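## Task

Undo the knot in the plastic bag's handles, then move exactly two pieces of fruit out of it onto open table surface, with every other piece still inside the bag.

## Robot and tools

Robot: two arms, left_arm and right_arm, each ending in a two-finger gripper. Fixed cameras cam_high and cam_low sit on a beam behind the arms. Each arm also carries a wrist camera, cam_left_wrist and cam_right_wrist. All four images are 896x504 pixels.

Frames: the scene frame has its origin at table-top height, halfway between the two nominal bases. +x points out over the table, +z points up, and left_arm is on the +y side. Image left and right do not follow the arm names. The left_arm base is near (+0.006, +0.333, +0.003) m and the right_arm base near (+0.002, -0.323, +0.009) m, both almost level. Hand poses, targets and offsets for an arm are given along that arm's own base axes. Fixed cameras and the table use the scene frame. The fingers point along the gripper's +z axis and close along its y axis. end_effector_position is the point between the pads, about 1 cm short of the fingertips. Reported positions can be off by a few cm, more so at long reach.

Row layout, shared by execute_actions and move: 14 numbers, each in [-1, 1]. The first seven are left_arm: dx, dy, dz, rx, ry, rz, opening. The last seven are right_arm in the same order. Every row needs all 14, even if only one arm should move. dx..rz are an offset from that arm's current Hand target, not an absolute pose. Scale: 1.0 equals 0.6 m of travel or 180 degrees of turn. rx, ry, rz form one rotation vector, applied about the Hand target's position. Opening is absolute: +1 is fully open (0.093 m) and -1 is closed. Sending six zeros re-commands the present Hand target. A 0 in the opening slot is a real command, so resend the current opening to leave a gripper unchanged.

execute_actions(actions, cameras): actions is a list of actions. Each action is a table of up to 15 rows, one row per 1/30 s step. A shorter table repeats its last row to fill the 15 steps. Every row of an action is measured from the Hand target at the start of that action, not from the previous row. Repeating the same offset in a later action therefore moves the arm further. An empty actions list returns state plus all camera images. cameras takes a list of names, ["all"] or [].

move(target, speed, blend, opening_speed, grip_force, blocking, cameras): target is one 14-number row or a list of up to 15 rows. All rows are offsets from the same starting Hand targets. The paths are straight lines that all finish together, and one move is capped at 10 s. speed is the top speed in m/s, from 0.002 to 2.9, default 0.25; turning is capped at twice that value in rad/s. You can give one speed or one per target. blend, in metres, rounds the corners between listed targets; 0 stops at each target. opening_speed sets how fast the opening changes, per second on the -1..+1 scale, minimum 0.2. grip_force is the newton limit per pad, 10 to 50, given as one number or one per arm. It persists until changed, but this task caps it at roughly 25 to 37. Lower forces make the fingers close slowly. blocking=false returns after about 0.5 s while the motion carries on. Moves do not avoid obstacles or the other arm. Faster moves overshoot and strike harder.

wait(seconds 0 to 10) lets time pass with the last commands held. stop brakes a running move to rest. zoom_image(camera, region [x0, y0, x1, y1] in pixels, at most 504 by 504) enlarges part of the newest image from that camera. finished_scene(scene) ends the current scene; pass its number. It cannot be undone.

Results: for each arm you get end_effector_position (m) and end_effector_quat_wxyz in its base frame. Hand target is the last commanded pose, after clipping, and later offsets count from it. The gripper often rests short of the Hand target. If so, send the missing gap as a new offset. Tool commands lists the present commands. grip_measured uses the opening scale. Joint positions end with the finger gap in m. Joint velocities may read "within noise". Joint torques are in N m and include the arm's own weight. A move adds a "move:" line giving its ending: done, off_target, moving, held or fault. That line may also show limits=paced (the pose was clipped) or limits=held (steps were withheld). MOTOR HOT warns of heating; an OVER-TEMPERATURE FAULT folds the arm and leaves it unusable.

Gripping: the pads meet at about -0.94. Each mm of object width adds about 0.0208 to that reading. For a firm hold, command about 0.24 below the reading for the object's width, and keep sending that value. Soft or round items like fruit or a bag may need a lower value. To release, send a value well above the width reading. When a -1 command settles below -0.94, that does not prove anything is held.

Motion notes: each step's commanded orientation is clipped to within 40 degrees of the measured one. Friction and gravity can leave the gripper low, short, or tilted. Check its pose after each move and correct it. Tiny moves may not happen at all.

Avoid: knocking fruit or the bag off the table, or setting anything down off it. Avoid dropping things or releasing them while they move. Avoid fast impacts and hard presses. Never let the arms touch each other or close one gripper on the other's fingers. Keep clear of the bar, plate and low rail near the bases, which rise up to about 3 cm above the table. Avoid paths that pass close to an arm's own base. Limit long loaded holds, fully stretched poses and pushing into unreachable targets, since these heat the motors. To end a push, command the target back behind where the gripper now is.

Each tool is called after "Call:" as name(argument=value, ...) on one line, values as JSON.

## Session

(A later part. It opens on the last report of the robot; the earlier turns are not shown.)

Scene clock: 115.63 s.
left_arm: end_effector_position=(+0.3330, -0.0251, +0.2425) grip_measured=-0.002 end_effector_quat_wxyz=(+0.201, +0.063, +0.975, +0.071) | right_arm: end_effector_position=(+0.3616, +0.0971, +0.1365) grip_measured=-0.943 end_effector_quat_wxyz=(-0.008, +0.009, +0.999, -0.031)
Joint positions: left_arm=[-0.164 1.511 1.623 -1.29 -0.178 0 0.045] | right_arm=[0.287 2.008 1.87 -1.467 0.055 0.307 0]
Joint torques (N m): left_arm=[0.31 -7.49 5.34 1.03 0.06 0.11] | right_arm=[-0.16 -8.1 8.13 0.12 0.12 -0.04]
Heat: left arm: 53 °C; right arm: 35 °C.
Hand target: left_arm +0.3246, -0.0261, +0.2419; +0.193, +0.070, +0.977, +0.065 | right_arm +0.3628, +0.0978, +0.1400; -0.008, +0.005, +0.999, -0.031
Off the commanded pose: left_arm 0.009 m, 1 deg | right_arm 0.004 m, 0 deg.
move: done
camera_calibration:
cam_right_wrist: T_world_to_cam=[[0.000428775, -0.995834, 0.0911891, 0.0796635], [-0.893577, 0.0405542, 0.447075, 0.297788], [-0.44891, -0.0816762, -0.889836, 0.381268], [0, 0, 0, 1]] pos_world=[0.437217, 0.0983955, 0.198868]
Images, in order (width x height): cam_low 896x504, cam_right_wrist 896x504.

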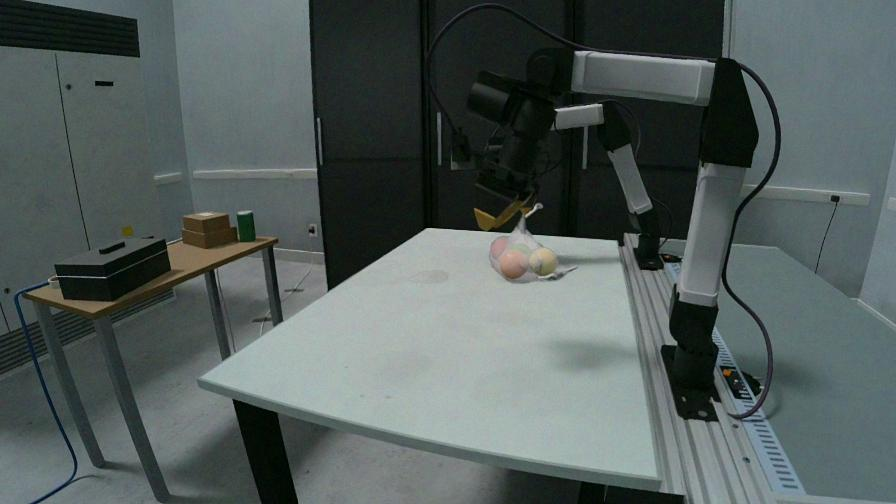

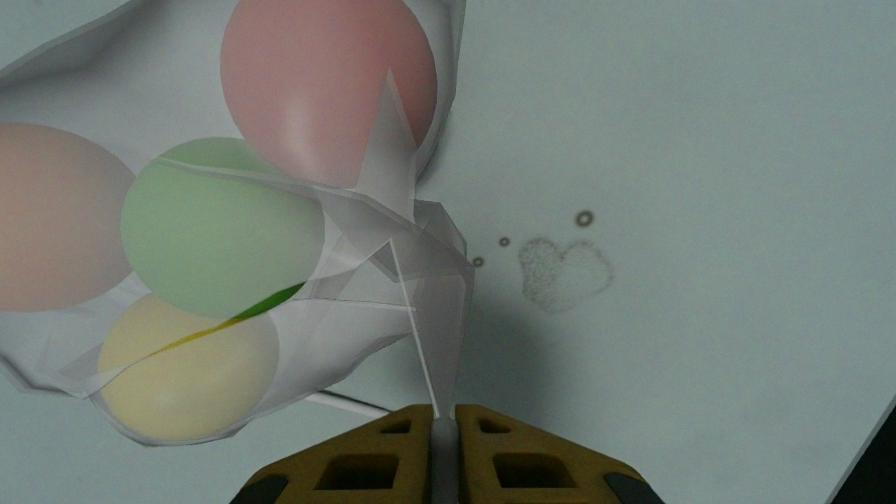

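Call:
move(target=[[0,0,0,0,0,0,0,0.08,0.04,0.04,0,0,0,-1],[0,0,0,0,0,0,0,0.2,0.05,-0.05,0,0,0,-1]], speed=0.1, blend=[0.03,0], cameras=["cam_right_wrist","cam_low","cam_high"])

Call:
zoom_image(camera="cam_low", region=[450, 170, 600, 310])

Call:
zoom_image(camera="cam_high", region=[350, 150, 490, 270])

Scene clock: 118.50 s.
left_arm: end_effector_position=(+0.3330, -0.0251, +0.2425) grip_measured=-0.002 end_effector_quat_wxyz=(+0.201, +0.063, +0.975, +0.071) | right_arm: end_effector_position=(+0.4810, +0.1260, +0.1138) grip_measured=-0.943 end_effector_quat_wxyz=(+0.062, +0.009, +0.998, -0.011)
Joint positions: left_arm=[-0.164 1.511 1.623 -1.29 -0.178 0 0.045] | right_arm=[0.275 2.501 2.597 -1.554 0.055 0.29 0]
Joint torques (N m): left_arm=[0.31 -7.46 5.39 1.03 0.08 0.11] | right_arm=[-0.01 -9.72 8.38 0.46 0.17 -0.03]
Heat: left arm: 52 °C; right arm: 35 °C.
Hand target: left_arm +0.3246, -0.0261, +0.2419; +0.193, +0.070, +0.977, +0.065 | right_arm +0.4828, +0.1277, +0.1099; -0.008, +0.006, +0.999, -0.031
Off the commanded pose: left_arm 0.009 m, 1 deg | right_arm 0.005 m, 8 deg.
joint sent to its limit (right arm) — joint 4 (wrist pitch), lower limit. The joint targets are off in orientation, not in position.
move: off_target (right_arm); blend cut to 0.0294 m at target 1
camera_calibration:
cam_right_wrist: T_world_to_cam=[[-0.0047107, -0.998684, 0.0510695, 0.117899], [-0.947705, 0.0207558, 0.318471, 0.456538], [-0.319112, -0.0468986, -0.946556, 0.356718], [0, 0, 0, 1]] pos_world=[0.547052, 0.124998, 0.186239]
Images, in order (width x height): cam_high 896x504, cam_low 896x504, cam_right_wrist 896x504.

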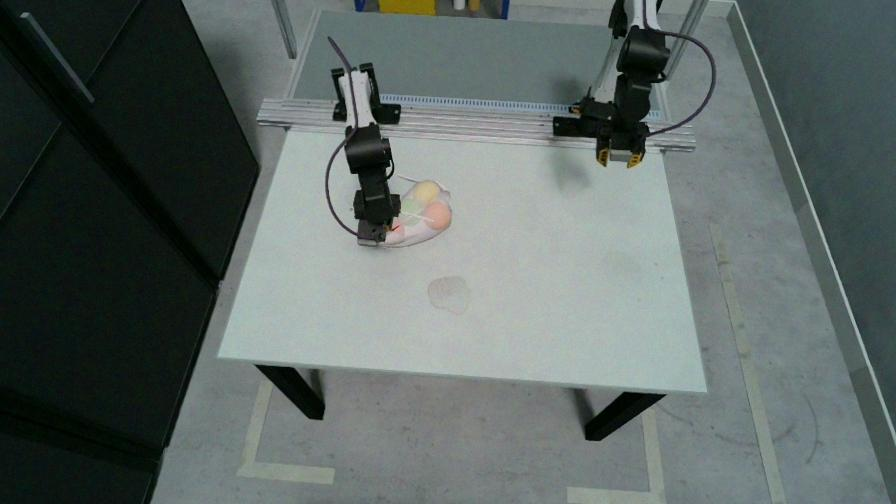

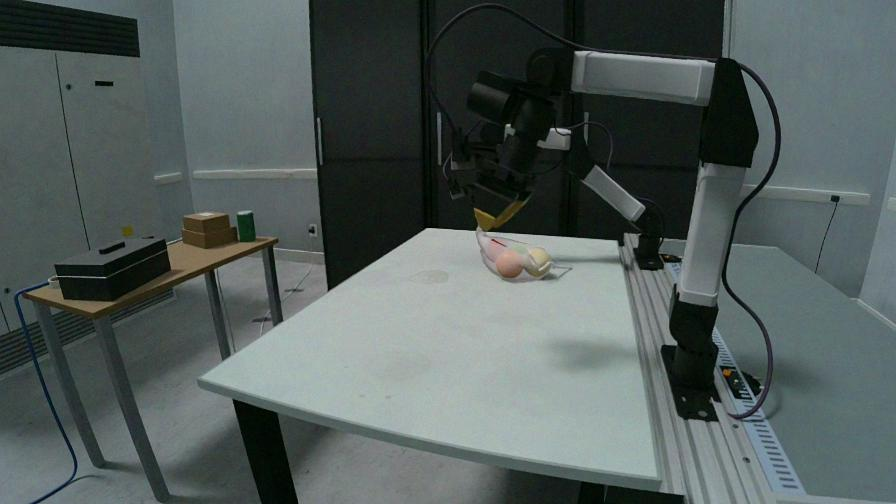

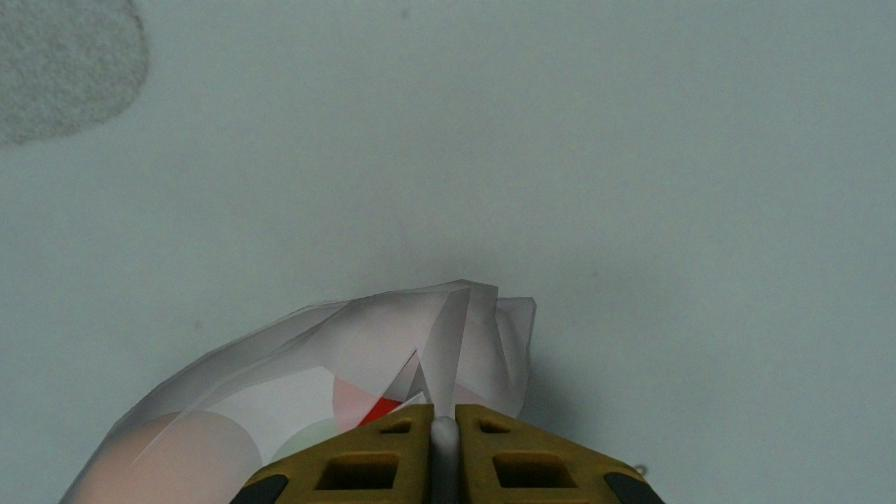

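Scaled by 3.360 from the camera's 896x504 image, which has a finer 1280x720 frame.

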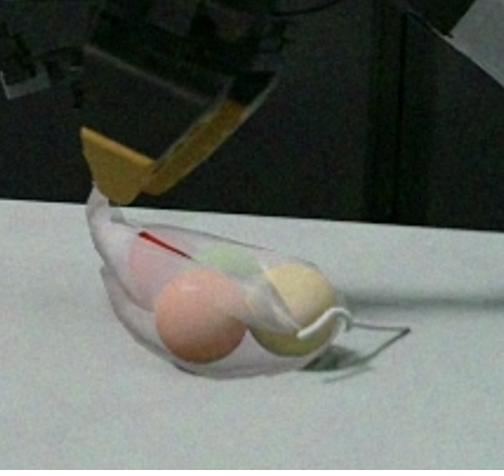

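Scaled by 3.600 from the camera's 896x504 image, which has a finer 1280x720 frame.

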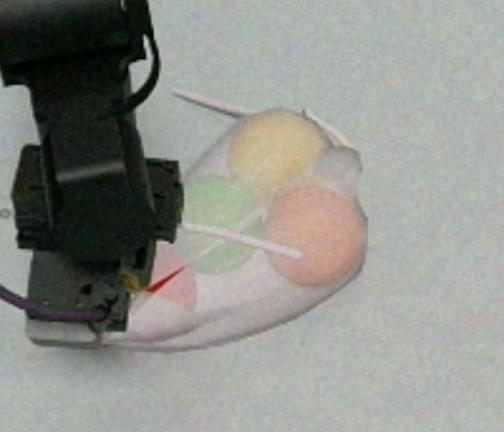

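Call:
move(target=[[-0.05,-0.56,-0.06,0,0.06,0,0.5,0,0,0,0,0,0,-1]], cameras=["cam_left_wrist"])

Scene clock: 121.30 s.
left_arm: end_effector_position=(+0.2960, -0.3589, +0.2077) grip_measured=+0.498 end_effector_quat_wxyz=(+0.176, +0.091, +0.980, -0.011) | right_arm: end_effector_position=(+0.4810, +0.1260, +0.1138) grip_measured=-0.943 end_effector_quat_wxyz=(+0.062, +0.009, +0.998, -0.011)
Joint positions: left_arm=[-0.973 2.224 2.454 -1.554 -0.256 -0.756 0.069] | right_arm=[0.275 2.501 2.597 -1.554 0.055 0.29 0]
Joint torques (N m): left_arm=[0.02 -10.18 7.91 0.79 -0.09 -0.1] | right_arm=[-0.06 -9.73 8.23 0.44 0.15 -0.03]
Heat: left arm: 51 °C; right arm: 35 °C.
Hand target: left_arm +0.2945, -0.3621, +0.2060; +0.100, +0.076, +0.990, +0.058 | right_arm +0.4828, +0.1277, +0.1099; -0.008, +0.006, +0.999, -0.031
Off the commanded pose: left_arm 0.004 m, 12 deg | right_arm 0.005 m, 8 deg.
joint sent to its limit (left arm) — joint 4 (wrist pitch), lower limit. The joint targets are off in orientation, not in position.
joint sent to its limit (right arm) — joint 4 (wrist pitch), lower limit. The joint targets are off in orientation, not in position.
move: off_target (left_arm, right_arm)
camera_calibration:
cam_left_wrist: T_world_to_cam=[[-0.162131, -0.986737, 0.00793965, -0.308911], [-0.984668, 0.162305, 0.0639153, 0.375842], [-0.0643563, 0.00254473, -0.997924, 0.312178], [0, 0, 0, 1]] pos_world=[0.340086, -0.36661, 0.289961]
Images, in order (width x height): cam_left_wrist 896x504.

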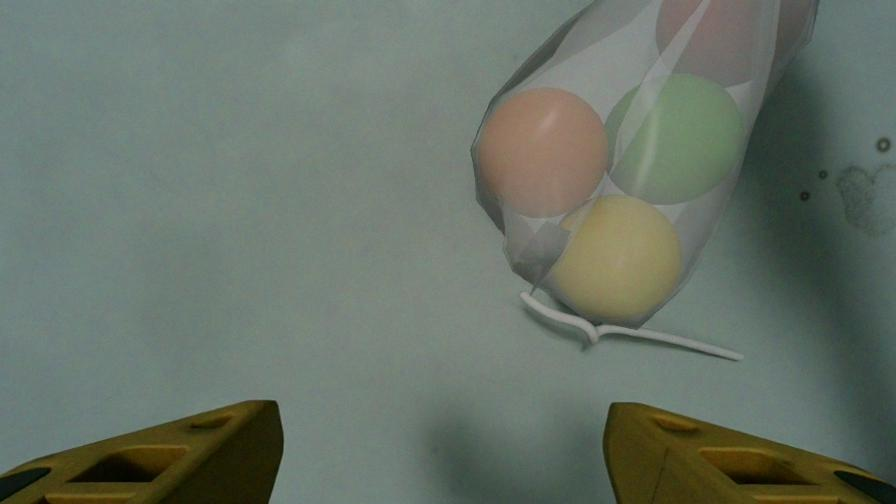

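Call:
move(target=[[-0.041,-0.117,-0.27,0,0,-0.5,-0.3,0,0,0,0,0,0,-1]], cameras=["cam_left_wrist"])

Scene clock: 126.17 s.
left_arm: end_effector_position=(+0.2731, -0.4207, +0.0481) grip_measured=-0.298 end_effector_quat_wxyz=(+0.106, +0.746, +0.657, -0.022) | right_arm: end_effector_position=(+0.4810, +0.1260, +0.1138) grip_measured=-0.943 end_effector_quat_wxyz=(+0.062, +0.009, +0.998, -0.011)
Joint positions: left_arm=[-0.991 2.312 1.978 -1.02 0.013 0.706 0.031] | right_arm=[0.275 2.501 2.597 -1.554 0.055 0.29 0]
Joint torques (N m): left_arm=[-0.8 -10.97 8.12 1.04 0.24 0.11] | right_arm=[-0.01 -9.77 8.36 0.44 0.14 -0.04]
Heat: left arm: 51 °C; right arm: 35 °C.
Hand target: left_arm +0.2699, -0.4324, +0.0440; +0.112, +0.754, +0.646, -0.030 | right_arm +0.4828, +0.1277, +0.1099; -0.008, +0.006, +0.999, -0.031
Off the commanded pose: left_arm 0.013 m, 2 deg | right_arm 0.005 m, 8 deg.
joint sent to its limit (right arm) — joint 4 (wrist pitch), lower limit. The joint targets are off in orientation, not in position.
move: off_target (left_arm, right_arm)
camera_calibration:
cam_left_wrist: T_world_to_cam=[[-0.989021, 0.0920128, -0.115631, 0.3132], [0.0626276, 0.969735, 0.235992, 0.418959], [0.133845, 0.22616, -0.964851, 0.190095], [0, 0, 0, 1]] pos_world=[0.25808, -0.478089, 0.120758]
Images, in order (width x height): cam_left_wrist 896x504.

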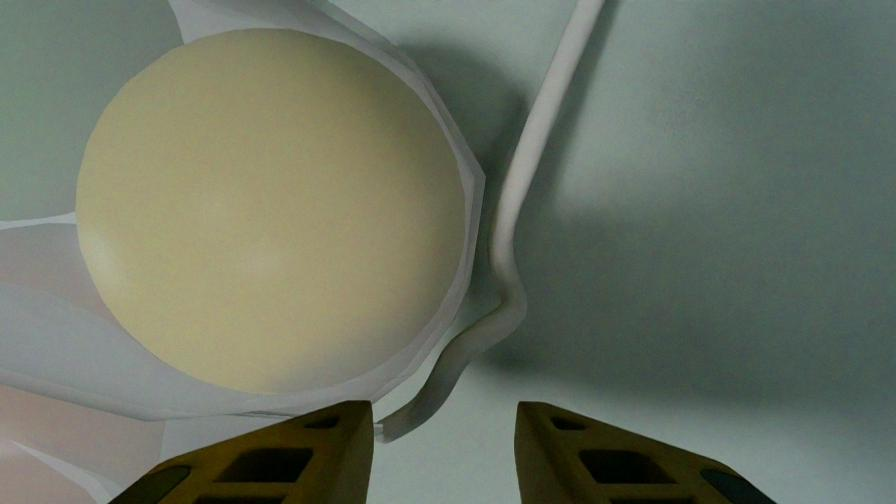

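Call:
move(target=[[0.019,0.03,-0.03,0,0,0,-0.5,0,0,0,0,0,0,-1],[0.019,0.03,-0.083,0,0,0,-0.5,0,0,0,0,0,0,-1]], speed=0.06, cameras=["cam_left_wrist"])

Scene clock: 129.53 s.
left_arm: end_effector_position=(+0.2846, -0.4150, +0.0100) grip_measured=-0.498 end_effector_quat_wxyz=(+0.123, +0.749, +0.650, -0.024) | right_arm: end_effector_position=(+0.4810, +0.1260, +0.1138) grip_measured=-0.943 end_effector_quat_wxyz=(+0.062, +0.009, +0.998, -0.011)
Joint positions: left_arm=[-0.962 2.315 1.824 -0.829 0.023 0.748 0.021] | right_arm=[0.275 2.501 2.597 -1.554 0.055 0.29 0]
Joint torques (N m): left_arm=[0.23 -10.71 4.93 1.13 0.24 0.12] | right_arm=[-0.03 -9.72 8.34 0.48 0.14 -0.02]
Heat: left arm: 50 °C; right arm: 35 °C.
Hand target: left_arm +0.2812, -0.4143, -0.0060; +0.112, +0.754, +0.646, -0.030 | right_arm +0.4828, +0.1277, +0.1099; -0.008, +0.006, +0.999, -0.031
Off the commanded pose: left_arm 0.016 m, 2 deg | right_arm 0.005 m, 8 deg.
joint sent to its limit (right arm) — joint 4 (wrist pitch), lower limit. The joint targets are off in orientation, not in position.
move: off_target (left_arm, right_arm)
camera_calibration:
cam_left_wrist: T_world_to_cam=[[-0.985296, 0.101972, -0.137089, 0.32299], [0.0716355, 0.974993, 0.210375, 0.421546], [0.155113, 0.197461, -0.967961, 0.132514], [0, 0, 0, 1]] pos_world=[0.267489, -0.470106, 0.0838645]
Images, in order (width x height): cam_left_wrist 896x504.

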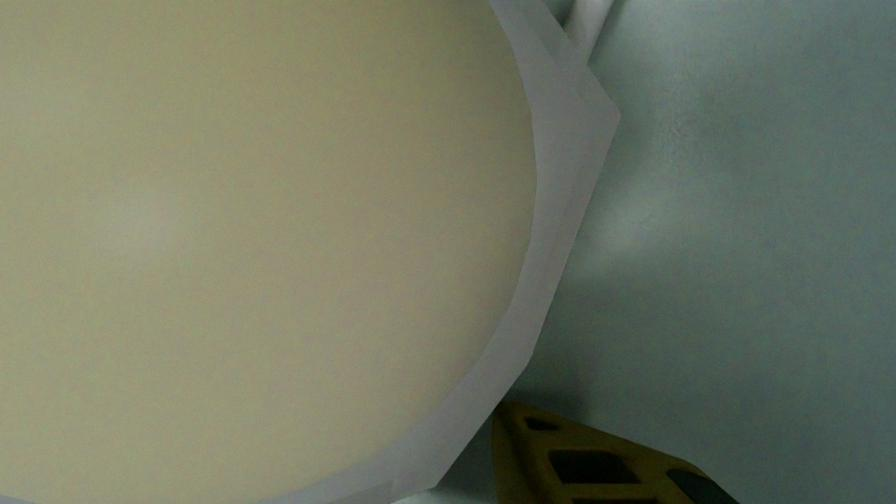

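Call:
move(target=[[0,0.0,-0.018,0,0,0,-0.5,0,0,0,0,0,0,-1],[0,0,-0.018,0,0,0,-1,0,0,0,0,0,0,-1],[-0.04,0.02,0.1,0,0,0,-1,0,0,0,0,0,0,-1]], speed=0.06, cameras=["cam_left_wrist","cam_low"])

Call:
zoom_image(camera="cam_low", region=[450, 170, 600, 310])

Scene clock: 133.57 s.
left_arm: end_effector_position=(+0.2643, -0.4000, +0.0407) grip_measured=-0.973 end_effector_quat_wxyz=(+0.105, +0.754, +0.648, -0.025) | right_arm: end_effector_position=(+0.4810, +0.1260, +0.1138) grip_measured=-0.943 end_effector_quat_wxyz=(+0.062, +0.009, +0.998, -0.011)
Joint positions: left_arm=[-0.978 2.22 1.796 -0.931 0.025 0.741 0] | right_arm=[0.275 2.501 2.597 -1.554 0.055 0.29 0]
Joint torques (N m): left_arm=[-0.8 -14.52 6.12 0.75 0.15 -0.11] | right_arm=[-0.02 -9.78 8.24 0.46 0.14 -0.04]
Heat: left arm: 50 °C; right arm: 36 °C.
Hand target: left_arm +0.2573, -0.4023, +0.0541; +0.112, +0.754, +0.646, -0.030 | right_arm +0.4828, +0.1277, +0.1099; -0.008, +0.006, +0.999, -0.031
Off the commanded pose: left_arm 0.015 m, 1 deg | right_arm 0.005 m, 8 deg.
joint sent to its limit (right arm) — joint 4 (wrist pitch), lower limit. The joint targets are off in orientation, not in position.
move: off_target (left_arm, right_arm); target 2's new opening was sent with left_arm's hand 0.023 m and 2 deg from that target
camera_calibration:
cam_left_wrist: T_world_to_cam=[[-0.987034, 0.115466, -0.111497, 0.310451], [0.0867397, 0.968173, 0.234772, 0.394203], [0.135057, 0.222057, -0.965635, 0.177387], [0, 0, 0, 1]] pos_world=[0.248275, -0.456894, 0.113358]
Images, in order (width x height): cam_low 896x504, cam_left_wrist 896x504.

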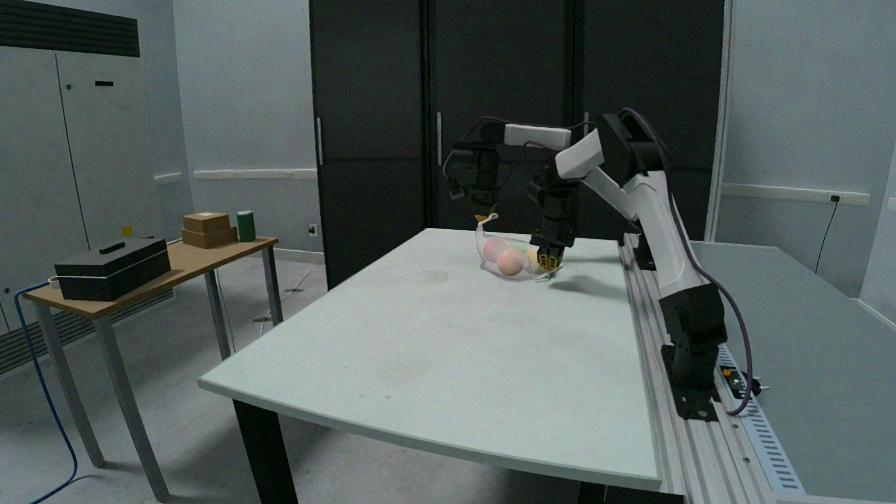

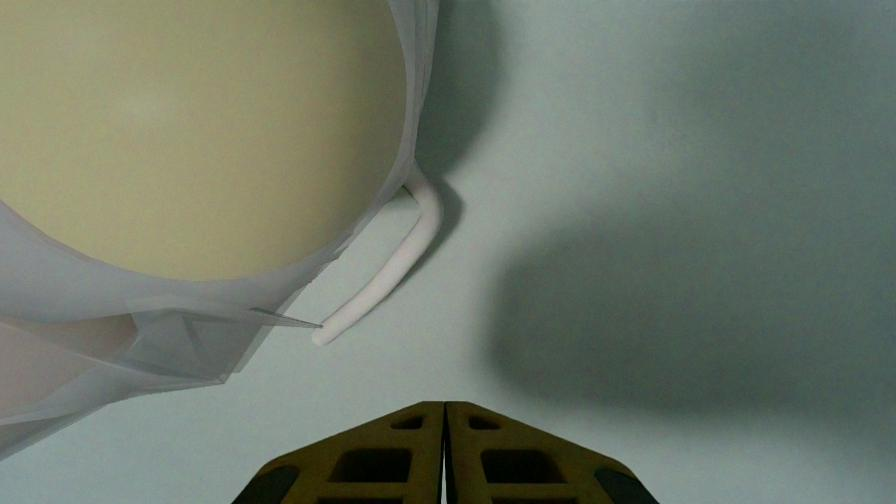

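Scaled by 3.360 from the camera's 896x504 image, which has a finer 1280x720 frame.

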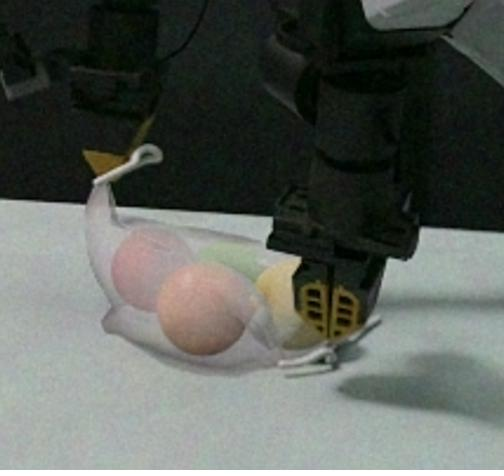

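Call:
move(target=[[0.051,-0.031,-0.03,0,0,0,-0.4,0,0,0,0,0,0,-1],[0.051,-0.031,-0.124,0,0,0,-0.4,0,0,0,0,0,0,-1]], speed=0.06, cameras=["cam_left_wrist"])

Call:
move(target=[[0,0,-0.005,0,0,0,-1,0,0,0,0,0,0,-1],[-0.04,0.0,0.1,0,0,0,-1,0,0,0,0,0,0,-1]], speed=0.06, cameras=["cam_left_wrist","cam_low"])

Scene clock: 136.93 s.
left_arm: end_effector_position=(+0.2901, -0.4231, +0.0049) grip_measured=-0.402 end_effector_quat_wxyz=(+0.126, +0.750, +0.649, -0.028) | right_arm: end_effector_position=(+0.4810, +0.1260, +0.1138) grip_measured=-0.943 end_effector_quat_wxyz=(+0.062, +0.009, +0.998, -0.011)
Joint positions: left_arm=[-0.96 2.356 1.871 -0.829 0.029 0.752 0.026] | right_arm=[0.275 2.501 2.597 -1.554 0.055 0.29 0]
Joint torques (N m): left_arm=[0.39 -10.06 4.11 1.32 0.18 0.1] | right_arm=[-0.01 -9.76 8.28 0.44 0.16 -0.02]
Heat: left arm: 50 °C; right arm: 36 °C.
Hand target: left_arm +0.2879, -0.4209, -0.0202; +0.112, +0.754, +0.646, -0.030 | right_arm +0.4828, +0.1277, +0.1099; -0.008, +0.006, +0.999, -0.031
Off the commanded pose: left_arm 0.025 m, 2 deg | right_arm 0.005 m, 8 deg.
joint sent to its limit (right arm) — joint 4 (wrist pitch), lower limit. The joint targets are off in orientation, not in position.
move: off_target (left_arm, right_arm)
camera_calibration:
cam_left_wrist: T_world_to_cam=[[-0.984934, 0.104567, -0.137731, 0.329503], [0.0754366, 0.976496, 0.201905, 0.429628], [0.155606, 0.188473, -0.969672, 0.124296], [0, 0, 0, 1]] pos_world=[0.272788, -0.477412, 0.0791654]
Images, in order (width x height): cam_left_wrist 896x504.

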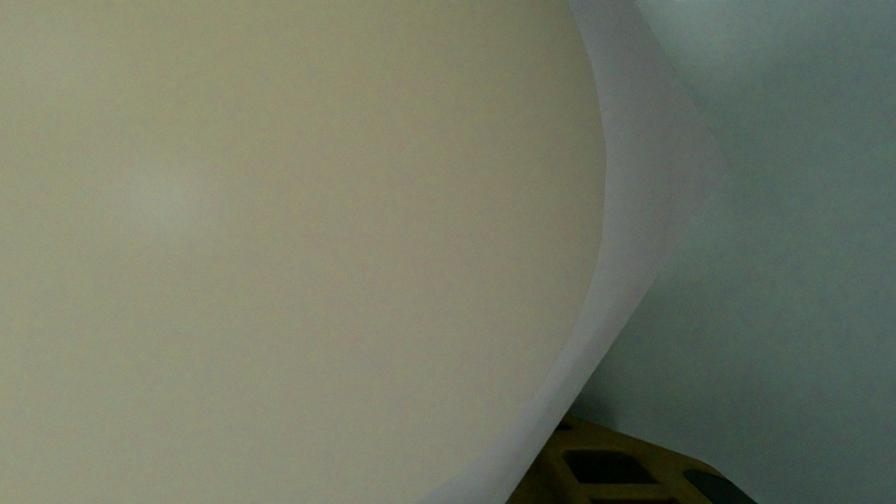

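Scene clock: 139.30 s.
left_arm: end_effector_position=(+0.2665, -0.4140, +0.0191) grip_measured=-0.939 end_effector_quat_wxyz=(+0.096, +0.755, +0.648, -0.028) | right_arm: end_effector_position=(+0.4810, +0.1260, +0.1138) grip_measured=-0.943 end_effector_quat_wxyz=(+0.062, +0.009, +0.998, -0.011)
Joint positions: left_arm=[-0.988 2.311 1.864 -0.927 0.031 0.732 0] | right_arm=[0.275 2.501 2.597 -1.554 0.055 0.29 0]
Joint torques (N m): left_arm=[-0.77 -15.06 8.1 0.66 0.09 -0.13] | right_arm=[-0.05 -9.81 8.29 0.47 0.13 -0.01]
Heat: left arm: 50 °C; right arm: 36 °C.
Hand target: left_arm +0.2639, -0.4209, +0.0398; +0.112, +0.754, +0.646, -0.030 | right_arm +0.4828, +0.1277, +0.1099; -0.008, +0.006, +0.999, -0.031
Off the commanded pose: left_arm 0.022 m, 2 deg | right_arm 0.005 m, 8 deg.
joint sent to its limit (right arm) — joint 4 (wrist pitch), lower limit. The joint targets are off in orientation, not in position.
move: off_target (left_arm, right_arm)
camera_calibration:
cam_left_wrist: T_world_to_cam=[[-0.988464, 0.118743, -0.0940127, 0.313272], [0.0927693, 0.965353, 0.243899, 0.409703], [0.119717, 0.232364, -0.965233, 0.167761], [0, 0, 0, 1]] pos_world=[0.251566, -0.471688, 0.0914538]
Images, in order (width x height): cam_low 896x504, cam_left_wrist 896x504.

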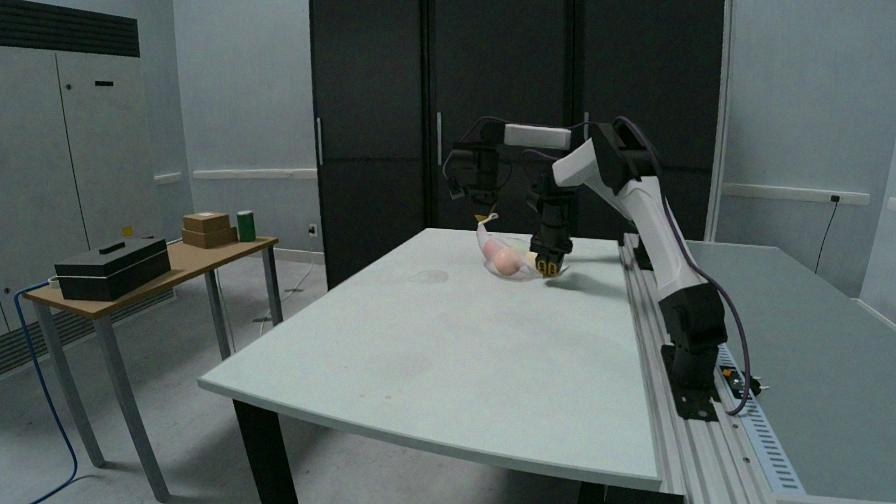

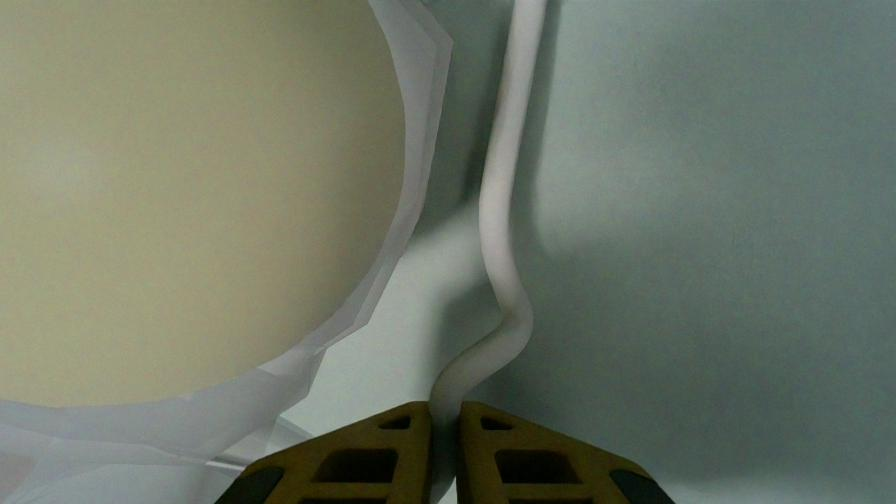

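Call:
move(target=[[-0.01,0.03,0.12,0,0,0,-1,0,0,0,0,0,0,-1],[-0.1,0.05,0.12,0,0,0,-1,0,0,0,0,0,0,-1]], speed=0.08, blend=[0.03,0], cameras=["cam_left_wrist","cam_low","cam_high"])

Call:
zoom_image(camera="cam_low", region=[450, 170, 600, 310])

Call:
zoom_image(camera="cam_high", region=[350, 150, 490, 270])

Scene clock: 142.13 s.
left_arm: end_effector_position=(+0.2154, -0.3974, +0.1071) grip_measured=-0.939 end_effector_quat_wxyz=(+0.121, +0.753, +0.646, -0.028) | right_arm: end_effector_position=(+0.4749, +0.1274, +0.1131) grip_measured=-0.943 end_effector_quat_wxyz=(+0.049, +0.008, +0.999, -0.006)
Joint positions: left_arm=[-1.072 2.043 1.778 -1.056 0.005 0.651 0] | right_arm=[0.276 2.501 2.597 -1.576 0.039 0.29 0]
Joint torques (N m): left_arm=[-0.91 -13.11 4.67 0.71 0.1 -0.14] | right_arm=[-0.16 -9.72 8.21 0.66 0.28 -0.02]
Heat: left arm: 51 °C; right arm: 36 °C.
Hand target: left_arm +0.2039, -0.3910, +0.1117; +0.112, +0.754, +0.646, -0.030 | right_arm +0.4828, +0.1277, +0.1099; -0.008, +0.006, +0.999, -0.031
Off the commanded pose: left_arm 0.014 m, 1 deg | right_arm 0.009 m, 7 deg.
joint read past its limit (right arm) — joint 4 (wrist pitch), lower limit.
joint sent to its limit (right arm) — joint 4 (wrist pitch), lower limit. The joint targets are off in orientation, not in position.
move: off_target (left_arm, right_arm); blend cut to 0.0277 m at target 1
camera_calibration:
cam_left_wrist: T_world_to_cam=[[-0.984832, 0.11443, -0.130427, 0.270454], [0.0855197, 0.97418, 0.208948, 0.38574], [0.150969, 0.194624, -0.96919, 0.233688], [0, 0, 0, 1]] pos_world=[0.198084, -0.452209, 0.181163]
Images, in order (width x height): cam_high 896x504, cam_low 896x504, cam_left_wrist 896x504.

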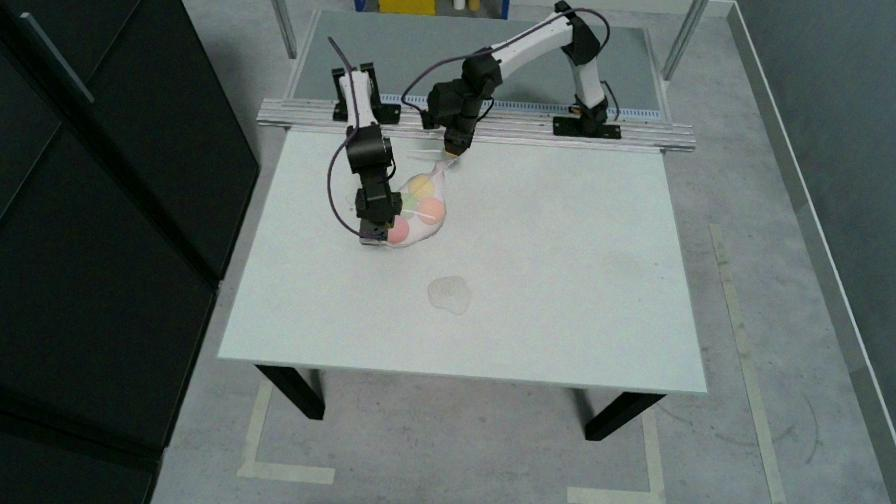

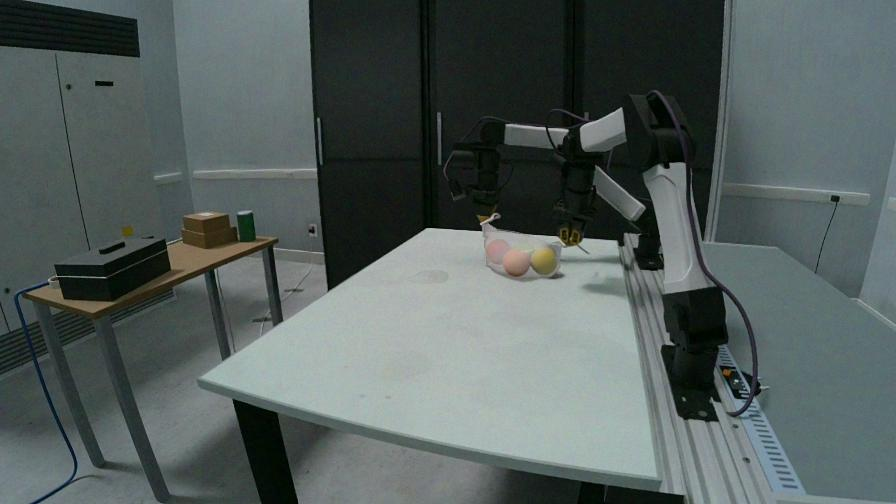

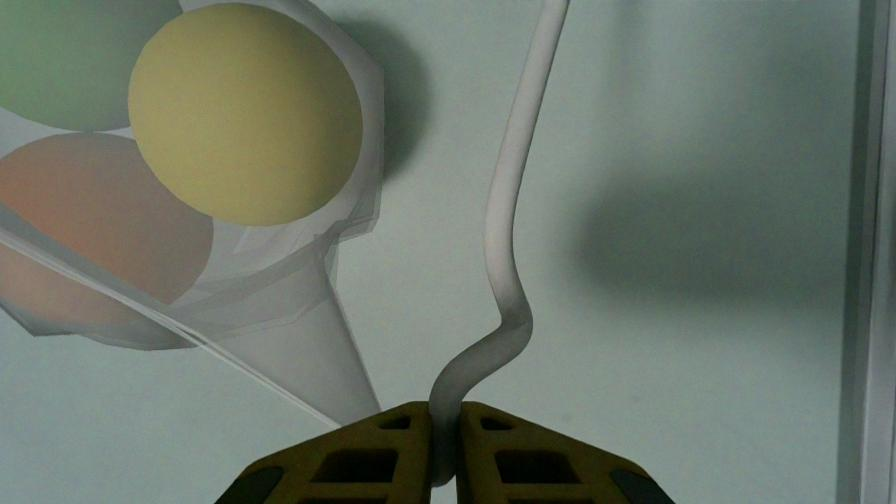

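Scaled by 3.360 from the camera's 896x504 image, which has a finer 1280x720 frame.

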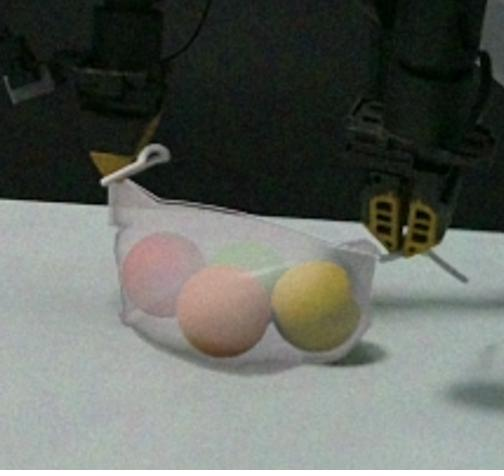

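Scaled by 3.600 from the camera's 896x504 image, which has a finer 1280x720 frame.

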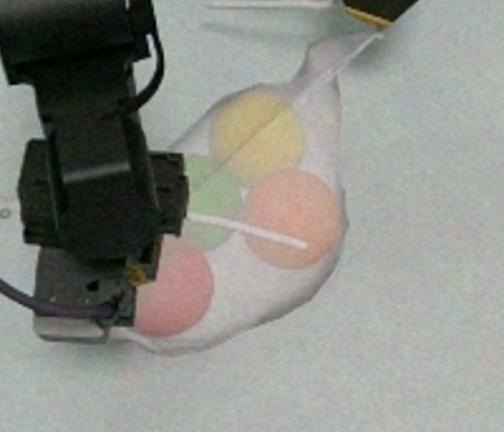

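Call:
move(target=[[0.02,-0.01,-0.16,0,0,0,-1,-0.01,0,-0.13,0,0,0,-1],[0.02,-0.01,-0.16,0,0,0,-0.5,-0.01,0,-0.13,0,0,0,-0.5],[0.02,-0.01,0.05,0,0,0,-0.5,-0.01,0,0.1,0,0,0,-0.5]], speed=0.1)

Call:
move(target=[[0.1,0.5,0.15,0,0,0.5,0.5,-0.15,0.02,0.13,0,0,0,0.6]], cameras=["cam_right_wrist","cam_low","cam_high"])

Scene clock: 147.63 s.
left_arm: end_effector_position=(+0.2157, -0.3950, +0.1263) grip_measured=-0.502 end_effector_quat_wxyz=(+0.098, +0.754, +0.649, -0.023) | right_arm: end_effector_position=(+0.4794, +0.1257, +0.1462) grip_measured=-0.501 end_effector_quat_wxyz=(+0.094, +0.008, +0.995, -0.001)
Joint positions: left_arm=[-1.069 2.086 1.927 -1.21 0.005 0.651 0.021] | right_arm=[0.275 2.427 2.585 -1.548 0.055 0.287 0.021]
Joint torques (N m): left_arm=[0.35 -12.64 8.53 0.74 0.17 0.05] | right_arm=[0.25 -14.56 7.71 0.54 0.16 -0.03]
Heat: left arm: 51 °C; right arm: 36 °C.
Hand target: left_arm +0.2159, -0.3970, +0.1418; +0.112, +0.754, +0.646, -0.030 | right_arm +0.4769, +0.1278, +0.1700; -0.008, +0.006, +0.999, -0.031
Off the commanded pose: left_arm 0.016 m, 2 deg | right_arm 0.024 m, 12 deg.
joint sent to its limit (right arm) — joint 4 (wrist pitch), lower limit. The joint targets are off in orientation, not in position.
move: off_target (left_arm, right_arm); target 2's new opening was sent with right_arm's hand 0.028 m and 1 deg from that target

Scene clock: 151.43 s.
left_arm: end_effector_position=(+0.2768, -0.1000, +0.2199) grip_measured=+0.498 end_effector_quat_wxyz=(+0.086, +0.085, +0.991, +0.060) | right_arm: end_effector_position=(+0.3962, +0.1387, +0.2379) grip_measured=+0.599 end_effector_quat_wxyz=(+0.136, +0.002, +0.990, +0.021)
Joint positions: left_arm=[-0.445 1.589 1.675 -1.535 -0.172 -0.263 0.069] | right_arm=[0.359 2.011 2.261 -1.551 0.056 0.356 0.074]
Joint torques (N m): left_arm=[0.51 -7.79 8.12 0.57 -0.22 -0.08] | right_arm=[0.72 -11.32 5.09 0.73 0.16 0.11]
Heat: left arm: 50 °C; right arm: 35 °C.
Hand target: left_arm +0.2759, -0.0970, +0.2318; +0.101, +0.076, +0.990, +0.058 | right_arm +0.3869, +0.1397, +0.2480; -0.008, +0.006, +0.999, -0.031
Off the commanded pose: left_arm 0.012 m, 2 deg | right_arm 0.014 m, 18 deg.
joint sent to its limit (right arm) — joint 4 (wrist pitch), lower limit. The joint targets are off in orientation, not in position.
move: off_target (left_arm, right_arm)
camera_calibration:
cam_right_wrist: T_world_to_cam=[[0.0108072, -0.99989, -0.0101951, 0.132419], [-0.984665, -0.0124169, 0.174013, 0.389993], [-0.17412, 0.00815815, -0.984691, 0.39163], [0, 0, 0, 1]] pos_world=[0.450772, 0.134052, 0.319121]
Images, in order (width x height): cam_high 896x504, cam_low 896x504, cam_right_wrist 896x504.

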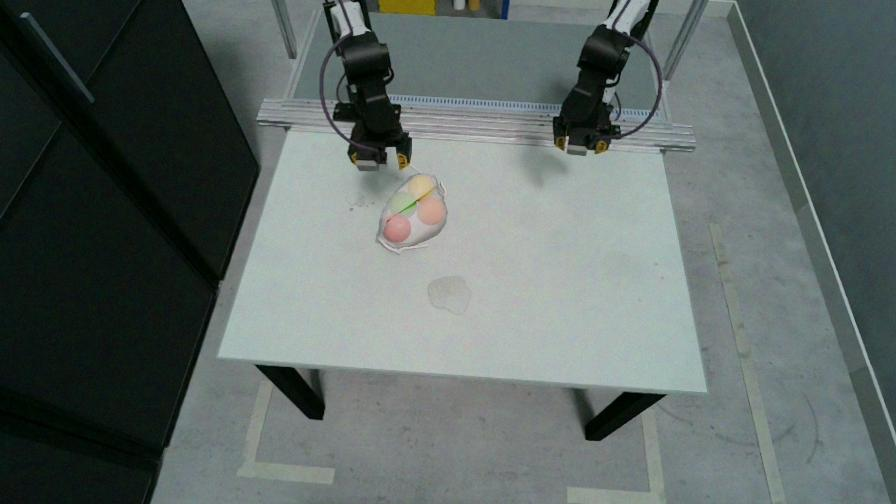

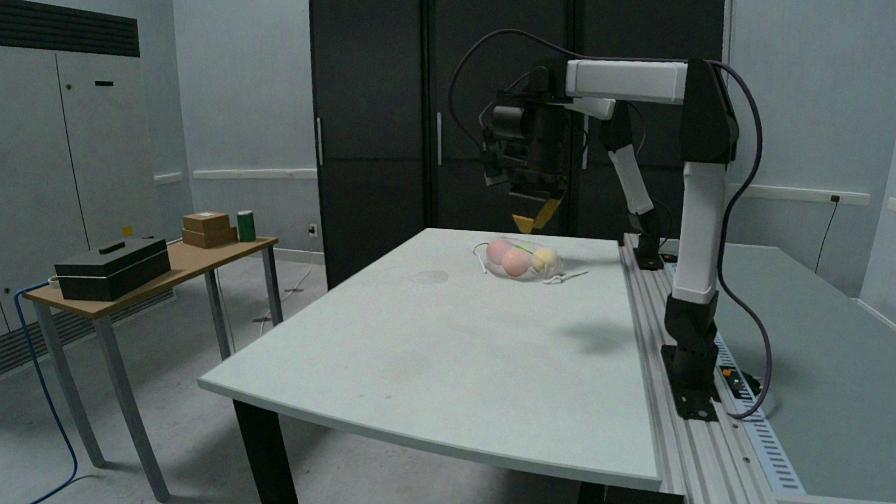

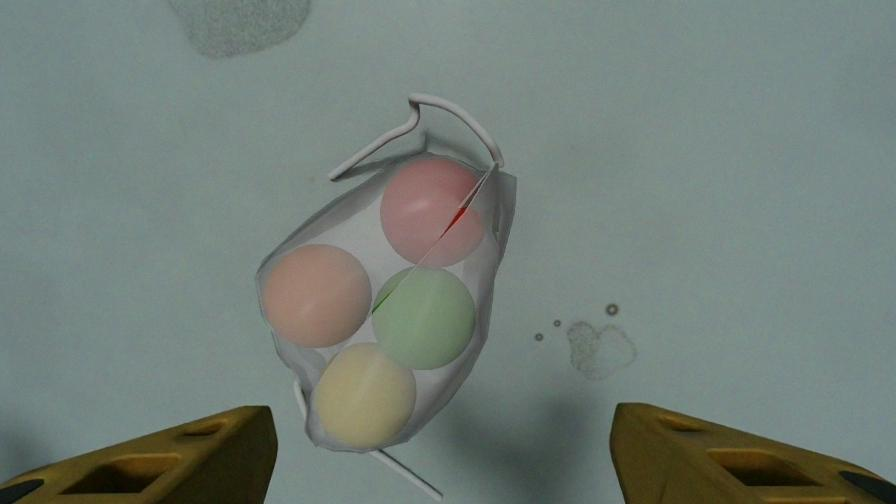

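Call:
zoom_image(camera="cam_high", region=[360, 155, 470, 265])

Call:
zoom_image(camera="cam_right_wrist", region=[230, 130, 560, 470])

Call:
zoom_image(camera="cam_low", region=[460, 210, 600, 310])

Scaled by 4.582 from the camera's 896x504 image, which has a finer 1280x720 frame.

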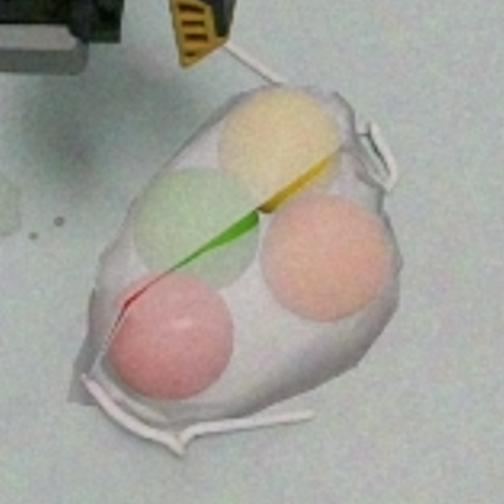

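Scaled by 1.482 from the camera's 896x504 image, which has a finer 1280x720 frame.

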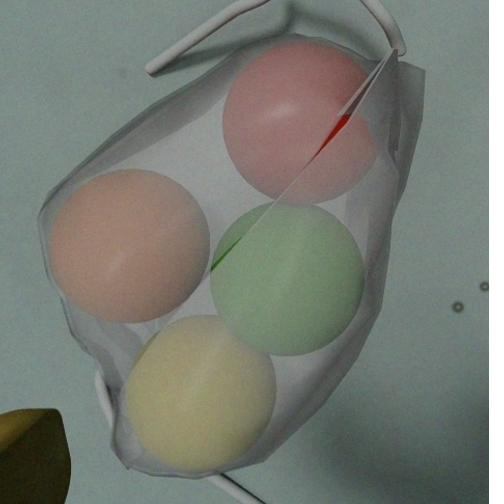

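Scaled by 3.600 from the camera's 896x504 image, which has a finer 1280x720 frame.

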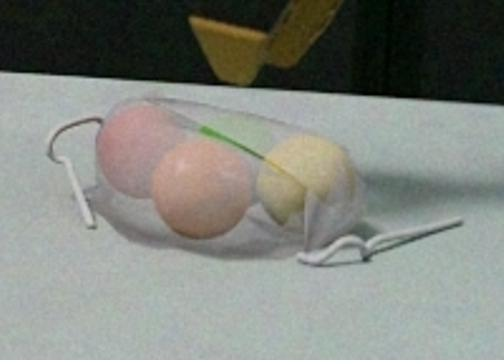

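Call:
move(target=[[0,0,0,0,0,0,0,-0.005,0.06,-0.247,0,0,0,-1],[0,0,0,0,0,0,0,-0.005,0.06,-0.353,0,0,0,-1],[0,0,0,0,0,0,0,-0.041,0.017,-0.3,0,0,0,-1],[0,0,0,0,0,0,0,-0.103,-0.066,-0.3,0,0,0,-1]], speed=[0.2,0.08,0.06,0.08], cameras=["cam_right_wrist","cam_low","cam_high"])

Call:
zoom_image(camera="cam_high", region=[360, 155, 470, 265])

Scene clock: 160.57 s.
left_arm: end_effector_position=(+0.2767, -0.1000, +0.2199) grip_measured=+0.002 end_effector_quat_wxyz=(+0.086, +0.085, +0.991, +0.060) | right_arm: end_effector_position=(+0.3234, +0.0983, +0.0615) grip_measured=-0.985 end_effector_quat_wxyz=(-0.024, +0.010, +0.999, -0.038)
Joint positions: left_arm=[-0.445 1.589 1.675 -1.536 -0.172 -0.264 0.045] | right_arm=[0.323 1.918 1.443 -1.167 0.057 0.345 0]
Joint torques (N m): left_arm=[0.44 -7.83 8.08 0.53 -0.22 -0.1] | right_arm=[-0.12 -10.33 4.89 0.38 0.11 0.01]
Heat: left arm: 48 °C; right arm: 34 °C.
Hand target: left_arm +0.2759, -0.0970, +0.2318; +0.100, +0.076, +0.990, +0.058 | right_arm +0.3250, +0.1001, +0.0680; -0.008, +0.006, +0.999, -0.031
Off the commanded pose: left_arm 0.012 m, 2 deg | right_arm 0.007 m, 2 deg.
move: off_target (left_arm)
camera_calibration:
cam_right_wrist: T_world_to_cam=[[0.00185889, -0.994462, 0.105085, 0.0862768], [-0.878516, 0.0485762, 0.475238, 0.289748], [-0.47771, -0.0932019, -0.87356, 0.306899], [0, 0, 0, 1]] pos_world=[0.400997, 0.100328, 0.121329]
Images, in order (width x height): cam_high 896x504, cam_low 896x504, cam_right_wrist 896x504.

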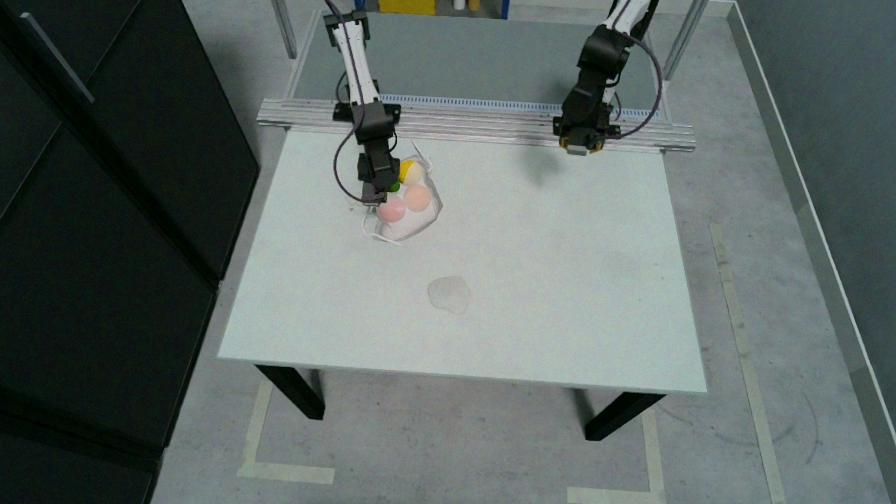

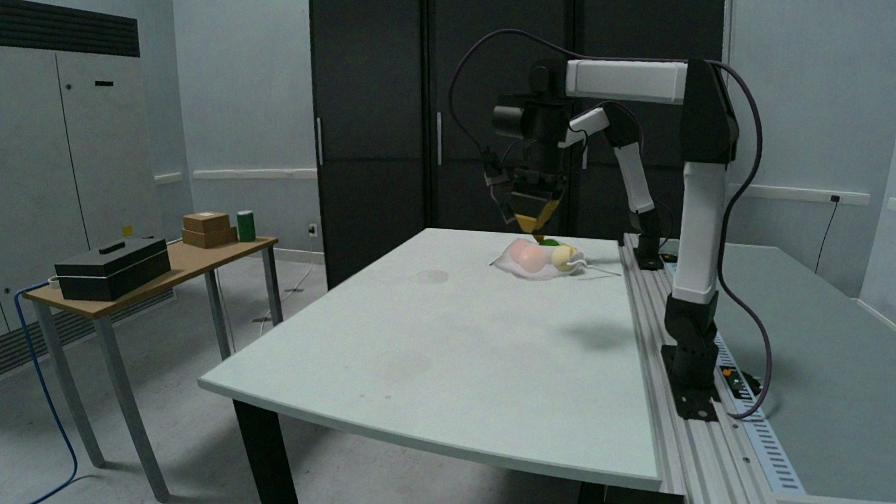

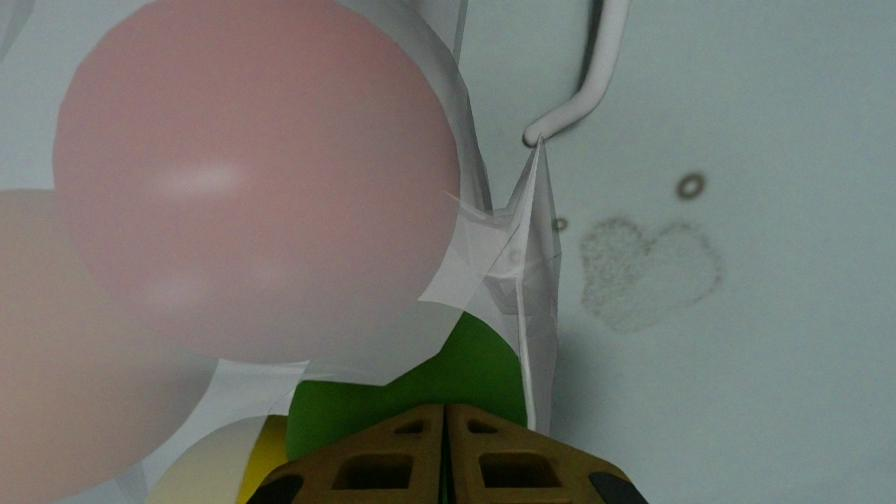

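Scaled by 4.582 from the camera's 896x504 image, which has a finer 1280x720 frame.

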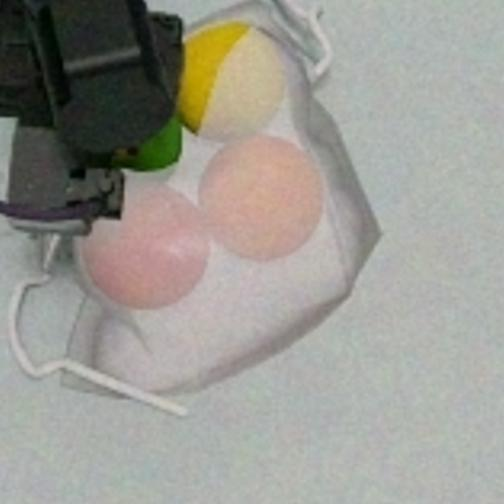

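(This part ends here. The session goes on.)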